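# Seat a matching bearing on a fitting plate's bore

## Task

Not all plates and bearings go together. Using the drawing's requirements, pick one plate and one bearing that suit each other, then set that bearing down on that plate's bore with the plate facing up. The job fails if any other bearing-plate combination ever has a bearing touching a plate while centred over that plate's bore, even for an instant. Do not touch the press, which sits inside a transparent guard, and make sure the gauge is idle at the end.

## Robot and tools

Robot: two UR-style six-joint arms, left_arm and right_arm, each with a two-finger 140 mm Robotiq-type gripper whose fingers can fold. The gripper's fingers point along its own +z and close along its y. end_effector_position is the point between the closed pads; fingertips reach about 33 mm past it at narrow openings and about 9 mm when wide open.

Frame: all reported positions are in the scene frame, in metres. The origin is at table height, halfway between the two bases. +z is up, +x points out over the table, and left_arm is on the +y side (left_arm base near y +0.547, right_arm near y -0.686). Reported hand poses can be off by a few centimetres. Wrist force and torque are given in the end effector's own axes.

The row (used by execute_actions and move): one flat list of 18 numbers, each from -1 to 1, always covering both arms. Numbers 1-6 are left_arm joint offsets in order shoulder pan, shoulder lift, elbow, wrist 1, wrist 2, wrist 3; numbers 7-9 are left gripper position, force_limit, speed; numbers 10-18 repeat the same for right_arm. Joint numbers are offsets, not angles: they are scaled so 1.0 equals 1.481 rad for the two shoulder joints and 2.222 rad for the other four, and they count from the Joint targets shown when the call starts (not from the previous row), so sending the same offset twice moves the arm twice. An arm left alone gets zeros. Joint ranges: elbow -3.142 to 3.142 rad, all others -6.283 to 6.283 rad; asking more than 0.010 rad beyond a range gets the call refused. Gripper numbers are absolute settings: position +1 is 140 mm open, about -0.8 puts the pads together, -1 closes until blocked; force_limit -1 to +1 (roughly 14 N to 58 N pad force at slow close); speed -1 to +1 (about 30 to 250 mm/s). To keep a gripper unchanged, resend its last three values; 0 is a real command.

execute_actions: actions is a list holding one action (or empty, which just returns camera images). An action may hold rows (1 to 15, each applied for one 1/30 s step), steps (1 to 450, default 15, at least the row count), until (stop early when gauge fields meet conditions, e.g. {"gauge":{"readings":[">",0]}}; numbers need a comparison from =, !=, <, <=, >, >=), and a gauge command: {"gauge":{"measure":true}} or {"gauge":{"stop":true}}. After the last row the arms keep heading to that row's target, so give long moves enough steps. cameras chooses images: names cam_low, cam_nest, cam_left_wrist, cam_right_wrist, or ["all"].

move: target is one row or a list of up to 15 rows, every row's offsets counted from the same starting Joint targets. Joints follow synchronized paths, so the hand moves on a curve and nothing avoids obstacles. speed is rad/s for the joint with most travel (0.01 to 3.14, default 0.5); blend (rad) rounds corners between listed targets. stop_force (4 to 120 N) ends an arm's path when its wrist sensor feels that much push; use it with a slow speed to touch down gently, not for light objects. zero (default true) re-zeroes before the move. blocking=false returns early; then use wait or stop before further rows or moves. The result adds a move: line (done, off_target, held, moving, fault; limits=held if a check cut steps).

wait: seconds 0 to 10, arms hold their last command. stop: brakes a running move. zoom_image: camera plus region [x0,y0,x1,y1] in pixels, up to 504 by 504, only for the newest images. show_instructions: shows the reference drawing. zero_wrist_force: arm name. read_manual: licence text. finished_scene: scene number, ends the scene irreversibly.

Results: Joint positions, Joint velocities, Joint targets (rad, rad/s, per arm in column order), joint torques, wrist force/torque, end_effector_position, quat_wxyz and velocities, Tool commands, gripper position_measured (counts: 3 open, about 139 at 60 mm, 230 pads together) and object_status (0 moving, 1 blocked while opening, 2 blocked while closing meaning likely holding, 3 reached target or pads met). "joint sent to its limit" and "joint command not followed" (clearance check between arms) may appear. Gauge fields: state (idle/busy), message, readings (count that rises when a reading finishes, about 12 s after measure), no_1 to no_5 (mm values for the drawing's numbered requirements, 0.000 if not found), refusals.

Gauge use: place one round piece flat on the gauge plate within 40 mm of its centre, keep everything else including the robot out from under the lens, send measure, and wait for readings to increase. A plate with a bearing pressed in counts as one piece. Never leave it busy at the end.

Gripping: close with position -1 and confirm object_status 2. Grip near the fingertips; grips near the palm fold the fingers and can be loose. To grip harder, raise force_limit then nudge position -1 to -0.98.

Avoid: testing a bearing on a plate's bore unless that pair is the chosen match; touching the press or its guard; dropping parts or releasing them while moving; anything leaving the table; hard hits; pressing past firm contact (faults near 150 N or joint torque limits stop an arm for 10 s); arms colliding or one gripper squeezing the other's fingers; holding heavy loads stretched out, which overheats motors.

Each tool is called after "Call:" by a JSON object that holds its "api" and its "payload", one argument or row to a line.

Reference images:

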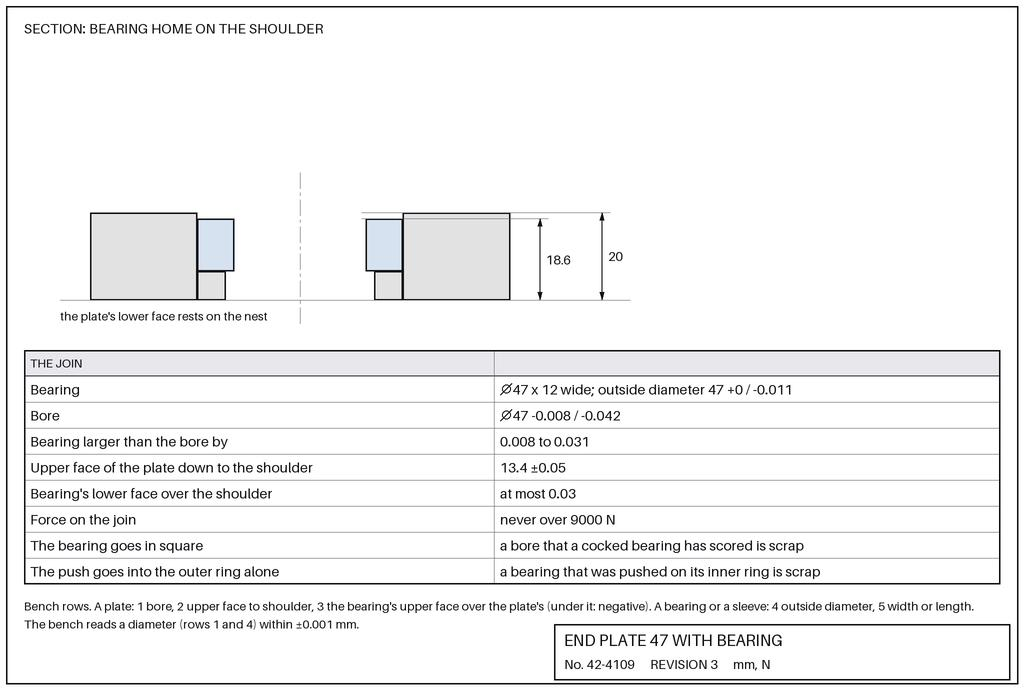

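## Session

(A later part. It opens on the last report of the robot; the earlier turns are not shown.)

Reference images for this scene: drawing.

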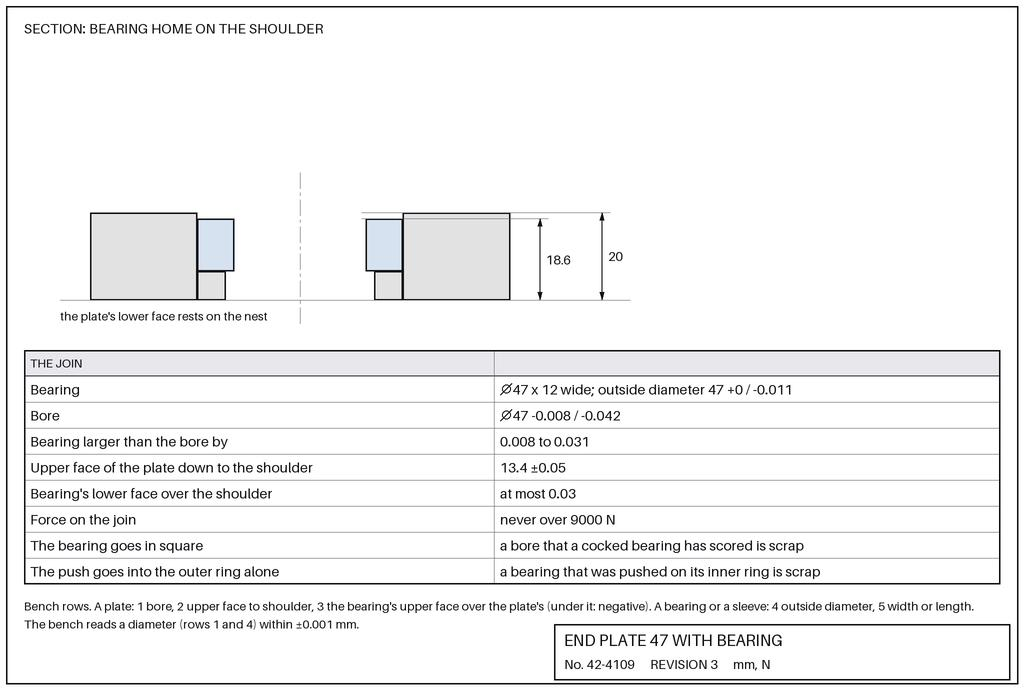

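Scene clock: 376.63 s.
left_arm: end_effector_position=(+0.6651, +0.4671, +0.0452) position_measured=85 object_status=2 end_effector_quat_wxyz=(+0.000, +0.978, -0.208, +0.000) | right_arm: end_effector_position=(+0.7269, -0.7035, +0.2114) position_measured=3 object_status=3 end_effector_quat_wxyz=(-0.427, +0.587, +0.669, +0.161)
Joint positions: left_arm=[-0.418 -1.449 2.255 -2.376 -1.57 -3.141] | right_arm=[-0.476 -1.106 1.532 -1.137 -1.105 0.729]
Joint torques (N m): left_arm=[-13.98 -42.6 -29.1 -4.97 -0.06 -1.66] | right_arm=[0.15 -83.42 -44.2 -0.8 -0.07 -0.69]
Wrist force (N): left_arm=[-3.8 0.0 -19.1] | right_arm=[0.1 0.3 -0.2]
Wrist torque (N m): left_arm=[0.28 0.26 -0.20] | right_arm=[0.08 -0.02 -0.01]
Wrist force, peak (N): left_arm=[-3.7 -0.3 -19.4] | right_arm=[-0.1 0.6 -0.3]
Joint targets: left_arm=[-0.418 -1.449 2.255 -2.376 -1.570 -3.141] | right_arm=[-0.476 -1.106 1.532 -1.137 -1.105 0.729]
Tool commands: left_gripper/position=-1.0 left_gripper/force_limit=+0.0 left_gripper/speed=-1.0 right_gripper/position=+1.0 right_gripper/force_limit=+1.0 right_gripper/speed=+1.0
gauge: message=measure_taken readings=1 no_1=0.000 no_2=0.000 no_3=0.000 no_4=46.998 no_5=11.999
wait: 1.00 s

Call:
{"api": "move", "payload": {
  "target": [
    [0.0014,-0.1053,-0.0428,0.1125,0,0,-1,0,-1,0,0,0,0,0,0,1,1,1],
    [0.1843,0.0581,-0.0909,0.0518,0,0,-1,0,-1,0,0,0,0,0,0,1,1,1],
    [0.3106,0.2302,-0.2561,0.1022,0,0,-1,0,-1,0,0,0,0,0,0,1,1,1]
  ],
  "speed": [0.15,0.25,0.2],
  "cameras": ["cam_left_wrist"]
}}

Call:
{"api": "move", "payload": {
  "target": [0,0.0243,0.0106,-0.0268,0,0,-1,0,-1,0,0,0,0,0,0,1,1,1],
  "speed": 0.015,
  "stop_force": 6
}}

Scene clock: 397.63 s.
left_arm: end_effector_position=(+0.9192, +0.7582, +0.0857) position_measured=85 object_status=2 end_effector_quat_wxyz=(+0.000, +1.000, +0.021, +0.000) | right_arm: end_effector_position=(+0.7269, -0.7035, +0.2114) position_measured=3 object_status=3 end_effector_quat_wxyz=(-0.427, +0.587, +0.669, +0.161)
Joint positions: left_arm=[0.042 -1.109 1.686 -2.149 -1.57 -3.141] | right_arm=[-0.476 -1.106 1.532 -1.137 -1.105 0.729]
Joint torques (N m): left_arm=[19.72 -79.34 -50.08 -3.4 0.14 -1.4] | right_arm=[-1.15 -81.51 -44.32 -0.93 -0.18 -0.87]
Wrist force (N): left_arm=[-0.1 0.4 4.3] | right_arm=[0.0 0.1 -0.4]
Wrist torque (N m): left_arm=[0.21 0.38 -0.19] | right_arm=[0.02 -0.01 -0.01]
Wrist force, peak (N): left_arm=[-3.7 0.0 -19.5] | right_arm=[-0.2 0.5 -0.5]
Joint targets: left_arm=[0.043 -1.109 1.686 -2.149 -1.570 -3.141] | right_arm=[-0.476 -1.106 1.532 -1.137 -1.105 0.729]
gauge: message=measure_taken readings=1 no_1=0.000 no_2=0.000 no_3=0.000 no_4=46.998 no_5=11.999
move: done
camera_calibration:
cam_left_wrist: T_world_to_cam=[[0.0412967, -0.999016, -0.0161455, 0.733137], [-0.93366, -0.0443389, 0.355406, 0.857763], [-0.355772, 0.000397321, -0.934573, 0.586086], [0, 0, 0, 1]] pos_world=[0.979096, 0.770215, 0.254723]
Images, in order (width x height): cam_left_wrist 672x504.

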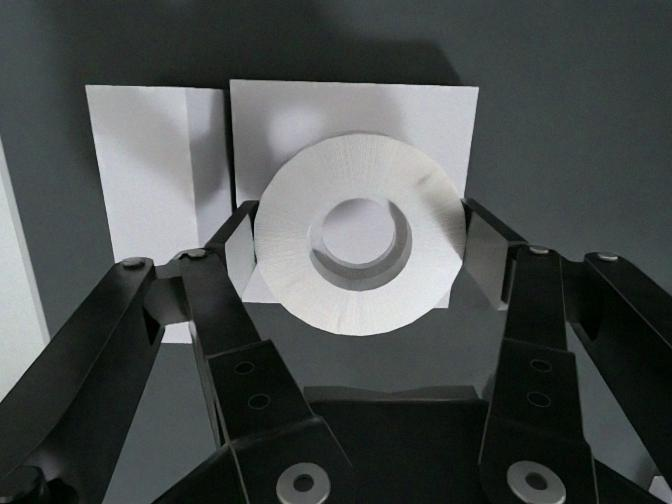

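Scene clock: 402.73 s.
left_arm: end_effector_position=(+0.9194, +0.7583, +0.0494) position_measured=85 object_status=2 end_effector_quat_wxyz=(+0.000, +1.000, +0.021, +0.000) | right_arm: end_effector_position=(+0.7269, -0.7035, +0.2114) position_measured=3 object_status=3 end_effector_quat_wxyz=(-0.427, +0.587, +0.669, +0.161)
Joint positions: left_arm=[0.043 -1.074 1.708 -2.205 -1.57 -3.141] | right_arm=[-0.476 -1.106 1.532 -1.137 -1.105 0.729]
Joint torques (N m): left_arm=[16.81 -104.05 -47.11 -3.19 0.08 -1.45] | right_arm=[-0.92 -82.49 -45.24 -1.06 -0.49 -0.96]
Wrist force (N): left_arm=[-0.7 0.0 1.9] | right_arm=[-0.2 0.1 -0.3]
Wrist torque (N m): left_arm=[0.26 0.39 -0.25] | right_arm=[0.02 0.05 -0.01]
Wrist force, peak (N): left_arm=[-9.4 2.1 -18.1] | right_arm=[0.0 0.4 -0.7]
Joint targets: left_arm=[0.043 -1.074 1.708 -2.205 -1.570 -3.141] | right_arm=[-0.476 -1.106 1.532 -1.137 -1.105 0.729]
gauge: message=measure_taken readings=1 no_1=0.000 no_2=0.000 no_3=0.000 no_4=46.998 no_5=11.999
move: contact (left_arm)

Call:
{"api": "move", "payload": {
  "target": [
    [0,0,0,0,0,0,0.71,0,-1,0,0,0,0,0,0,1,1,1],
    [0,-0.0236,-0.0099,0.0252,0,0,0.71,0,-1,0,0,0,0,0,0,1,1,1],
    [-0.1269,-0.1951,0.1553,-0.0252,0,0,0.71,0,-1,0,0,0,0,0,0,1,1,1],
    [-0.3099,-0.3585,0.2034,0.0356,0,0,0.71,0,-1,0,0,0,0,0,0,1,1,1]
  ],
  "speed": [0.1,0.1,0.25,0.5]
}}

Call:
{"api": "execute_actions", "payload": {
  "actions": [
    {"gauge":{"measure":true},"steps":400,"until":{"gauge":{"readings":[">",1]}}}
  ],
  "cameras": ["cam_left_wrist","cam_low"]
}}

Scene clock: 426.10 s.
left_arm: end_effector_position=(+0.6606, +0.4699, +0.1604) position_measured=40 object_status=3 end_effector_quat_wxyz=(+0.000, +0.978, -0.207, +0.000) | right_arm: end_effector_position=(+0.7269, -0.7035, +0.2114) position_measured=3 object_status=3 end_effector_quat_wxyz=(-0.427, +0.587, +0.669, +0.161)
Joint positions: left_arm=[-0.416 -1.605 2.16 -2.126 -1.57 -3.141] | right_arm=[-0.476 -1.106 1.532 -1.137 -1.105 0.729]
Joint torques (N m): left_arm=[-19.65 -56.93 -35.77 -2.83 -0.44 -0.81] | right_arm=[-1.7 -83.84 -44.94 -1.01 -0.52 -0.87]
Wrist force (N): left_arm=[0.1 0.2 0.4] | right_arm=[0.3 0.3 -0.1]
Wrist torque (N m): left_arm=[0.18 0.25 -0.20] | right_arm=[0.06 -0.05 -0.01]
Wrist force, peak (N): left_arm=[1.2 -3.5 2.9] | right_arm=[0.1 0.6 -0.5]
Joint targets: left_arm=[-0.416 -1.605 2.160 -2.126 -1.570 -3.141] | right_arm=[-0.476 -1.106 1.532 -1.137 -1.105 0.729]
gauge: message=measure_taken readings=1 no_1=0.000 no_2=0.000 no_3=0.000 no_4=46.998 no_5=11.999
move: done

Scene clock: 438.30 s.
left_arm: end_effector_position=(+0.6605, +0.4698, +0.1605) position_measured=40 object_status=3 end_effector_quat_wxyz=(+0.000, +0.978, -0.207, +0.000) | right_arm: end_effector_position=(+0.7269, -0.7035, +0.2114) position_measured=3 object_status=3 end_effector_quat_wxyz=(-0.427, +0.587, +0.669, +0.161)
Joint positions: left_arm=[-0.416 -1.605 2.16 -2.126 -1.57 -3.141] | right_arm=[-0.476 -1.106 1.532 -1.137 -1.105 0.729]
Joint torques (N m): left_arm=[-17.83 -58.33 -36.19 -3.01 -0.66 -0.85] | right_arm=[-1.76 -81.03 -44.2 -0.86 -0.4 -0.94]
Wrist force (N): left_arm=[0.2 0.2 0.7] | right_arm=[0.1 0.2 -0.2]
Wrist torque (N m): left_arm=[0.19 0.23 -0.20] | right_arm=[0.04 -0.01 -0.01]
Wrist force, peak (N): left_arm=[0.4 0.6 0.8] | right_arm=[0.3 0.5 -0.4]
Joint targets: left_arm=[-0.416 -1.605 2.160 -2.126 -1.570 -3.141] | right_arm=[-0.476 -1.106 1.532 -1.137 -1.105 0.729]
Tool commands: left_gripper/position=+0.71 left_gripper/force_limit=+0.0 left_gripper/speed=-1.0 right_gripper/position=+1.0 right_gripper/force_limit=+1.0 right_gripper/speed=+1.0
gauge: message=measure_taken readings=2 no_1=46.986 no_2=13.400 no_3=0.000 no_4=0.000 no_5=0.000
camera_calibration:
cam_left_wrist: T_world_to_cam=[[-0.405583, -0.913918, -0.016031, 0.71213], [-0.85665, 0.373934, 0.35542, 0.32946], [-0.31883, 0.157885, -0.934569, 0.465566], [0, 0, 0, 1]] pos_world=[0.719496, 0.454126, 0.329423]
Images, in order (width x height): cam_low 672x504, cam_left_wrist 672x504.

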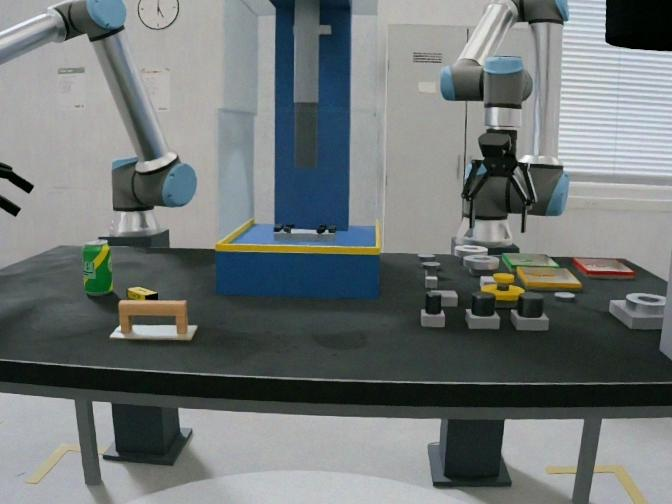

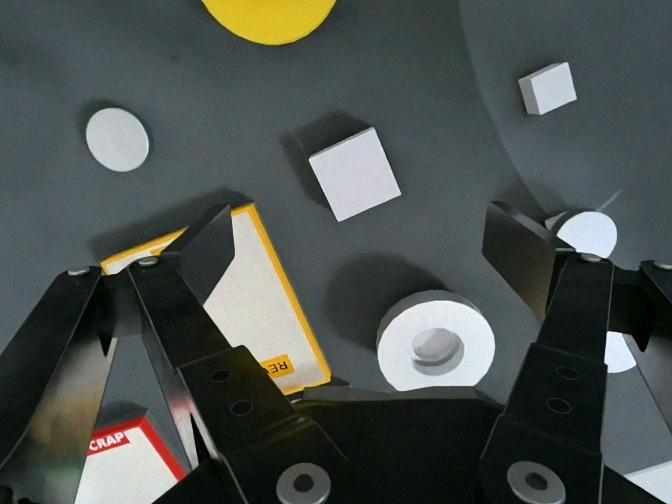

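Call:
{"api": "move", "payload": {
  "target": [
    [0,0,0,0,0,0,0.1,-1,0,0,0,0,0,0,0,1,1,1],
    [0.183,0.1634,-0.0482,-0.0608,0,0,0.1,-1,0,0,0,0,0,0,0,1,1,1],
    [0.183,0.2086,-0.0324,-0.1067,0,0,0.1,-1,0,0,0,0,0,0,0,1,1,1],
    [0.183,0.2086,-0.0324,-0.1067,0,0,-1,-1,-1,0,0,0,0,0,0,1,1,1]
  ],
  "speed": [0.1,0.4,0.1,0.1],
  "cameras": ["cam_left_wrist"]
}}

Call:
{"api": "move", "payload": {
  "target": [
    [0,-0.0452,-0.0158,0.0459,0,0,-1,-1,-1,0,0,0,0,0,0,1,1,1],
    [0.1267,0.1163,-0.1838,0.1064,0,0,-1,-1,-1,0,0,0,0,0,0,1,1,1]
  ],
  "speed": [0.1,0.2],
  "cameras": ["cam_left_wrist"]
}}

Call:
{"api": "zoom_image", "payload": {
  "camera": "cam_left_wrist",
  "region": [240, 100, 480, 340]
}}

Scene clock: 477.53 s.
left_arm: end_effector_position=(+0.7609, +0.6198, +0.0322) position_measured=160 object_status=0 end_effector_quat_wxyz=(+0.000, +0.997, -0.073, +0.000) | right_arm: end_effector_position=(+0.7269, -0.7035, +0.2114) position_measured=3 object_status=3 end_effector_quat_wxyz=(-0.427, +0.587, +0.669, +0.161)
Joint positions: left_arm=[-0.145 -1.296 2.088 -2.363 -1.57 -3.141] | right_arm=[-0.476 -1.106 1.532 -1.137 -1.105 0.729]
Joint torques (N m): left_arm=[20.03 -53.76 -29.7 -7.54 -1.12 -1.18] | right_arm=[-0.06 -82.41 -43.47 -0.94 -0.75 -0.56]
Wrist force (N): left_arm=[-3.0 1.2 -8.8] | right_arm=[0.0 0.1 -0.4]
Wrist torque (N m): left_arm=[0.32 0.23 -0.13] | right_arm=[0.02 -0.01 -0.02]
Wrist force, peak (N): left_arm=[-2.8 1.4 -8.9] | right_arm=[-0.1 0.5 -0.7]
Joint targets: left_arm=[-0.145 -1.296 2.088 -2.363 -1.570 -3.141] | right_arm=[-0.476 -1.106 1.532 -1.137 -1.105 0.729]
gauge: message=measure_taken readings=2 no_1=46.986 no_2=13.400 no_3=0.000 no_4=0.000 no_5=0.000
move: done
camera_calibration:
cam_left_wrist: T_world_to_cam=[[-0.146022, -0.98915, -0.0161413, 0.736979], [-0.925538, 0.130833, 0.355333, 0.60805], [-0.349366, 0.0668258, -0.9346, 0.433755], [0, 0, 0, 1]] pos_world=[0.821928, 0.620443, 0.201223]
Images, in order (width x height): cam_left_wrist 672x504.

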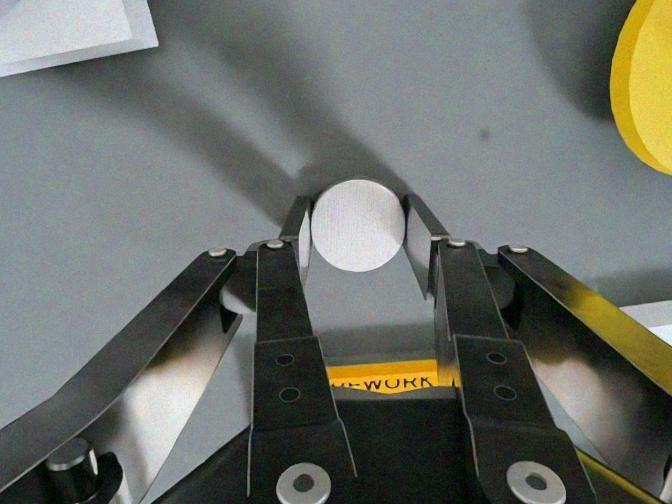

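Scene clock: 481.27 s.
left_arm: end_effector_position=(+0.9173, +0.7578, +0.1002) position_measured=160 object_status=2 end_effector_quat_wxyz=(+0.000, +1.000, +0.021, +0.000) | right_arm: end_effector_position=(+0.7269, -0.7035, +0.2114) position_measured=3 object_status=3 end_effector_quat_wxyz=(-0.427, +0.587, +0.669, +0.161)
Joint positions: left_arm=[0.042 -1.124 1.68 -2.127 -1.57 -3.141] | right_arm=[-0.476 -1.106 1.532 -1.137 -1.105 0.729]
Joint torques (N m): left_arm=[18.91 -77.07 -49.34 -3.24 -1.36 -1.08] | right_arm=[-1.42 -83.77 -43.67 -1.08 -0.75 -0.93]
Wrist force (N): left_arm=[-0.6 0.3 2.0] | right_arm=[-0.1 0.2 -0.4]
Wrist torque (N m): left_arm=[0.16 0.47 -0.20] | right_arm=[0.05 0.01 -0.01]
Wrist force, peak (N): left_arm=[-2.9 1.1 -8.6] | right_arm=[0.2 0.6 -0.7]
Joint targets: left_arm=[0.042 -1.124 1.680 -2.127 -1.570 -3.141] | right_arm=[-0.476 -1.106 1.532 -1.137 -1.105 0.729]
gauge: message=measure_taken readings=2 no_1=46.986 no_2=13.400 no_3=0.000 no_4=0.000 no_5=0.000
move: done
camera_calibration:
cam_left_wrist: T_world_to_cam=[[0.0409783, -0.99903, -0.0161424, 0.73347], [-0.933595, -0.0440403, 0.355613, 0.850473], [-0.355979, 0.000498077, -0.934494, 0.599065], [0, 0, 0, 1]] pos_world=[0.977196, 0.769915, 0.269223]
Images, in order (width x height): cam_left_wrist 672x504.

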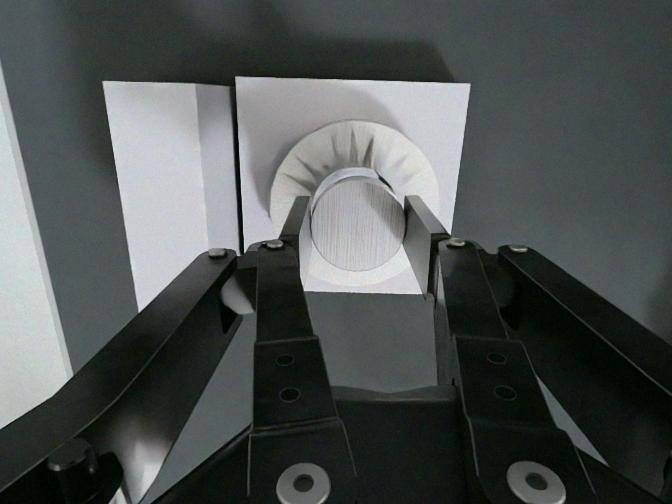

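Scaled by 2.100 from the camera's 672x504 image, which has a finer 960x720 frame.

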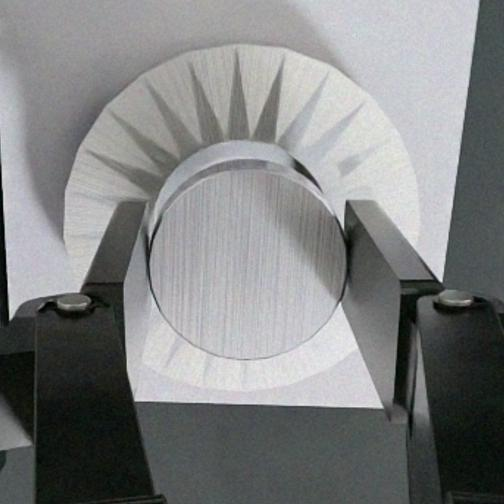

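Call:
{"api": "move", "payload": {
  "target": [0.0006,0.0152,0.0076,-0.0176,0,0,-1,-1,-1,0,0,0,0,0,0,1,1,1],
  "speed": 0.013,
  "stop_force": 5,
  "cameras": ["cam_left_wrist","cam_low"]
}}

Call:
{"api": "zoom_image", "payload": {
  "camera": "cam_left_wrist",
  "region": [240, 100, 480, 340]
}}

Scene clock: 505.37 s.
left_arm: end_effector_position=(+0.9172, +0.7586, +0.0770) position_measured=160 object_status=2 end_effector_quat_wxyz=(+0.000, +1.000, +0.021, +0.000) | right_arm: end_effector_position=(+0.7269, -0.7035, +0.2114) position_measured=3 object_status=3 end_effector_quat_wxyz=(-0.427, +0.587, +0.669, +0.161)
Joint positions: left_arm=[0.043 -1.103 1.695 -2.163 -1.57 -3.141] | right_arm=[-0.476 -1.106 1.532 -1.137 -1.105 0.729]
Joint torques (N m): left_arm=[12.76 -98.43 -45.27 -3.1 -1.89 -0.81] | right_arm=[-0.08 -82.87 -43.4 -1.1 -0.71 -0.92]
Wrist force (N): left_arm=[-2.7 1.4 -4.6] | right_arm=[0.1 0.2 -0.3]
Wrist torque (N m): left_arm=[0.30 0.33 -0.27] | right_arm=[0.04 -0.01 -0.01]
Wrist force, peak (N): left_arm=[-9.2 1.9 -18.8] | right_arm=[0.4 0.5 -0.5]
Joint targets: left_arm=[0.043 -1.103 1.695 -2.163 -1.570 -3.141] | right_arm=[-0.476 -1.106 1.532 -1.137 -1.105 0.729]
gauge: message=measure_taken readings=2 no_1=46.986 no_2=13.400 no_3=0.000 no_4=0.000 no_5=0.000
move: contact (left_arm)
camera_calibration:
cam_left_wrist: T_world_to_cam=[[0.0418613, -0.998994, -0.0160642, 0.732988], [-0.933443, -0.0448377, 0.355914, 0.859091], [-0.356276, 0.0000959806, -0.934381, 0.577826], [0, 0, 0, 1]] pos_world=[0.977094, 0.770715, 0.245923]
Images, in order (width x height): cam_low 672x504, cam_left_wrist 672x504.

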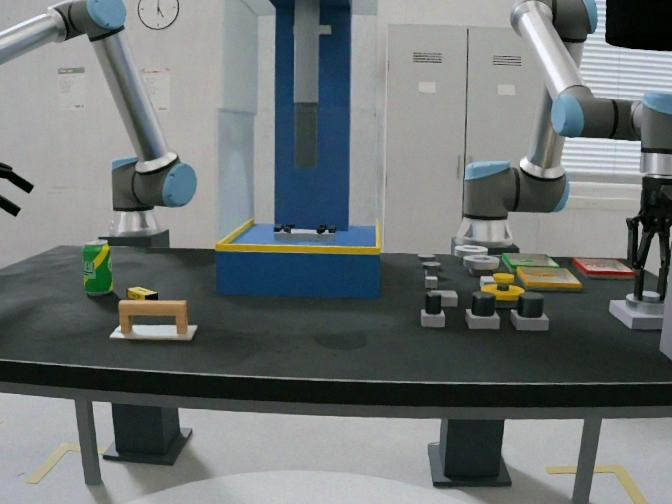

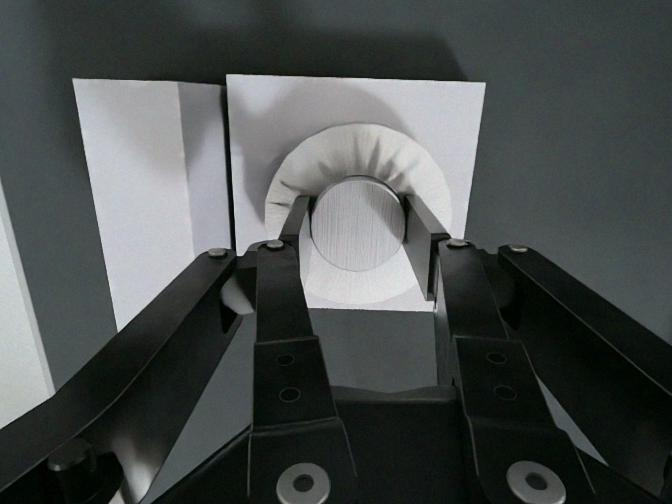

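Scaled by 2.100 from the camera's 672x504 image, which has a finer 960x720 frame.

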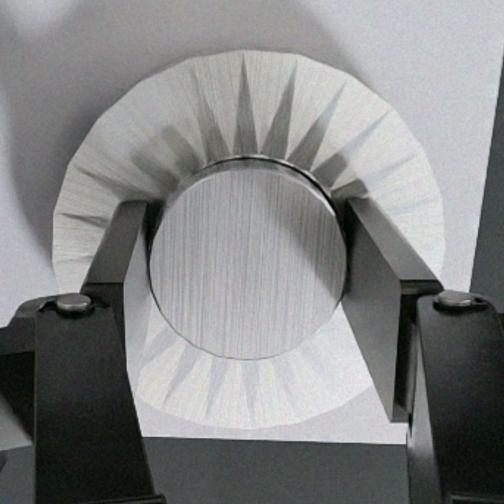

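Call:
{"api": "move", "payload": {
  "target": [
    [0,0,0,0,0,0,0.1,-1,-1,0,0,0,0,0,0,1,1,1],
    [0,-0.0142,-0.0068,0.0162,0,0,0.1,-1,-1,0,0,0,0,0,0,1,1,1],
    [-0.1269,-0.1756,0.1611,-0.0441,0,0,0.1,-1,-1,0,0,0,0,0,0,1,1,1]
  ],
  "speed": [0.1,0.08,0.25],
  "cameras": ["cam_left_wrist","cam_low"]
}}

Call:
{"api": "zoom_image", "payload": {
  "camera": "cam_low",
  "region": [572, 260, 672, 350]
}}

Call:
{"api": "zoom_image", "payload": {
  "camera": "cam_left_wrist",
  "region": [0, 0, 300, 300]
}}

Scene clock: 520.03 s.
left_arm: end_effector_position=(+0.7602, +0.6203, +0.0849) position_measured=117 object_status=3 end_effector_quat_wxyz=(+0.000, +0.997, -0.073, +0.000) | right_arm: end_effector_position=(+0.7269, -0.7035, +0.2114) position_measured=3 object_status=3 end_effector_quat_wxyz=(-0.427, +0.587, +0.669, +0.161)
Joint positions: left_arm=[-0.145 -1.363 2.053 -2.261 -1.57 -3.141] | right_arm=[-0.476 -1.106 1.532 -1.137 -1.105 0.729]
Joint torques (N m): left_arm=[-17.53 -77.63 -32.26 -8.24 -2.31 -0.86] | right_arm=[-0.84 -81.01 -43.79 -1.15 -0.78 -1.04]
Wrist force (N): left_arm=[0.5 -0.1 1.5] | right_arm=[0.2 0.2 -0.5]
Wrist torque (N m): left_arm=[0.14 0.21 -0.12] | right_arm=[0.05 -0.04 -0.01]
Wrist force, peak (N): left_arm=[-2.7 1.6 -4.3] | right_arm=[-0.3 0.3 -0.7]
Joint targets: left_arm=[-0.145 -1.363 2.053 -2.261 -1.570 -3.141] | right_arm=[-0.476 -1.106 1.532 -1.137 -1.105 0.729]
gauge: message=measure_taken readings=2 no_1=46.986 no_2=13.400 no_3=0.000 no_4=0.000 no_5=0.000
move: done
camera_calibration:
cam_left_wrist: T_world_to_cam=[[-0.145403, -0.989241, -0.0161054, 0.737874], [-0.925488, 0.130242, 0.35568, 0.588962], [-0.349756, 0.0666224, -0.934469, 0.483078], [0, 0, 0, 1]] pos_world=[0.821326, 0.621044, 0.253823]
Images, in order (width x height): cam_low 672x504, cam_left_wrist 672x504.

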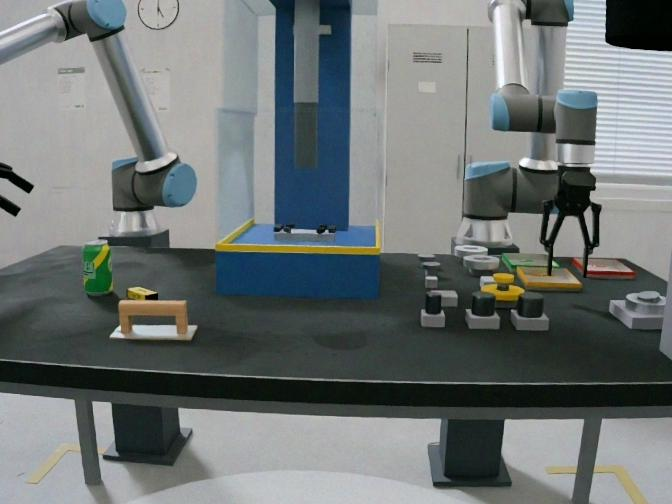

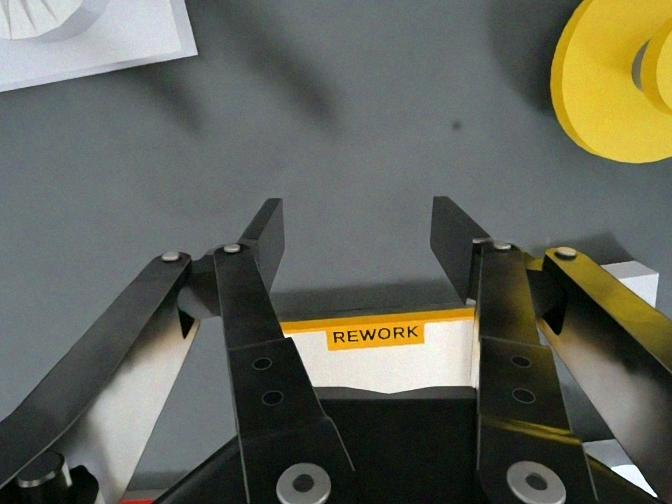

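Scaled by 5.040 from the camera's 672x504 image, which has a finer 960x720 frame.

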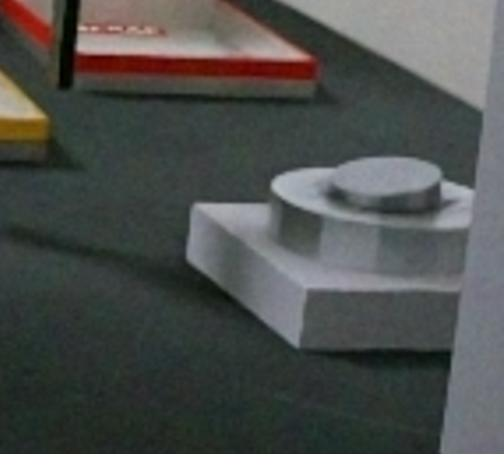

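Scaled by 1.680 from the camera's 672x504 image, which has a finer 960x720 frame.

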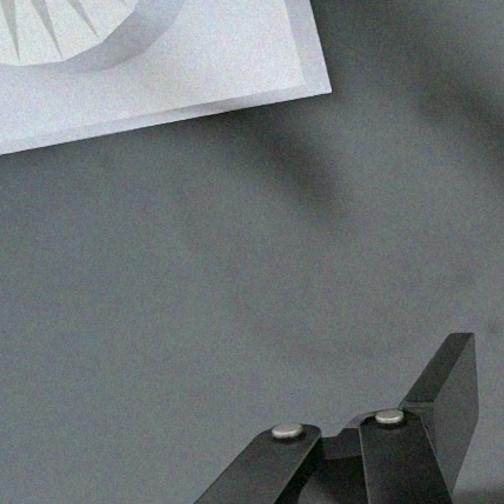

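Bearing rests flat on the plate and looks centred.

Call:
{"api": "finished_scene", "payload": {
  "scene": 1
}}

The scene is finished: the task was done.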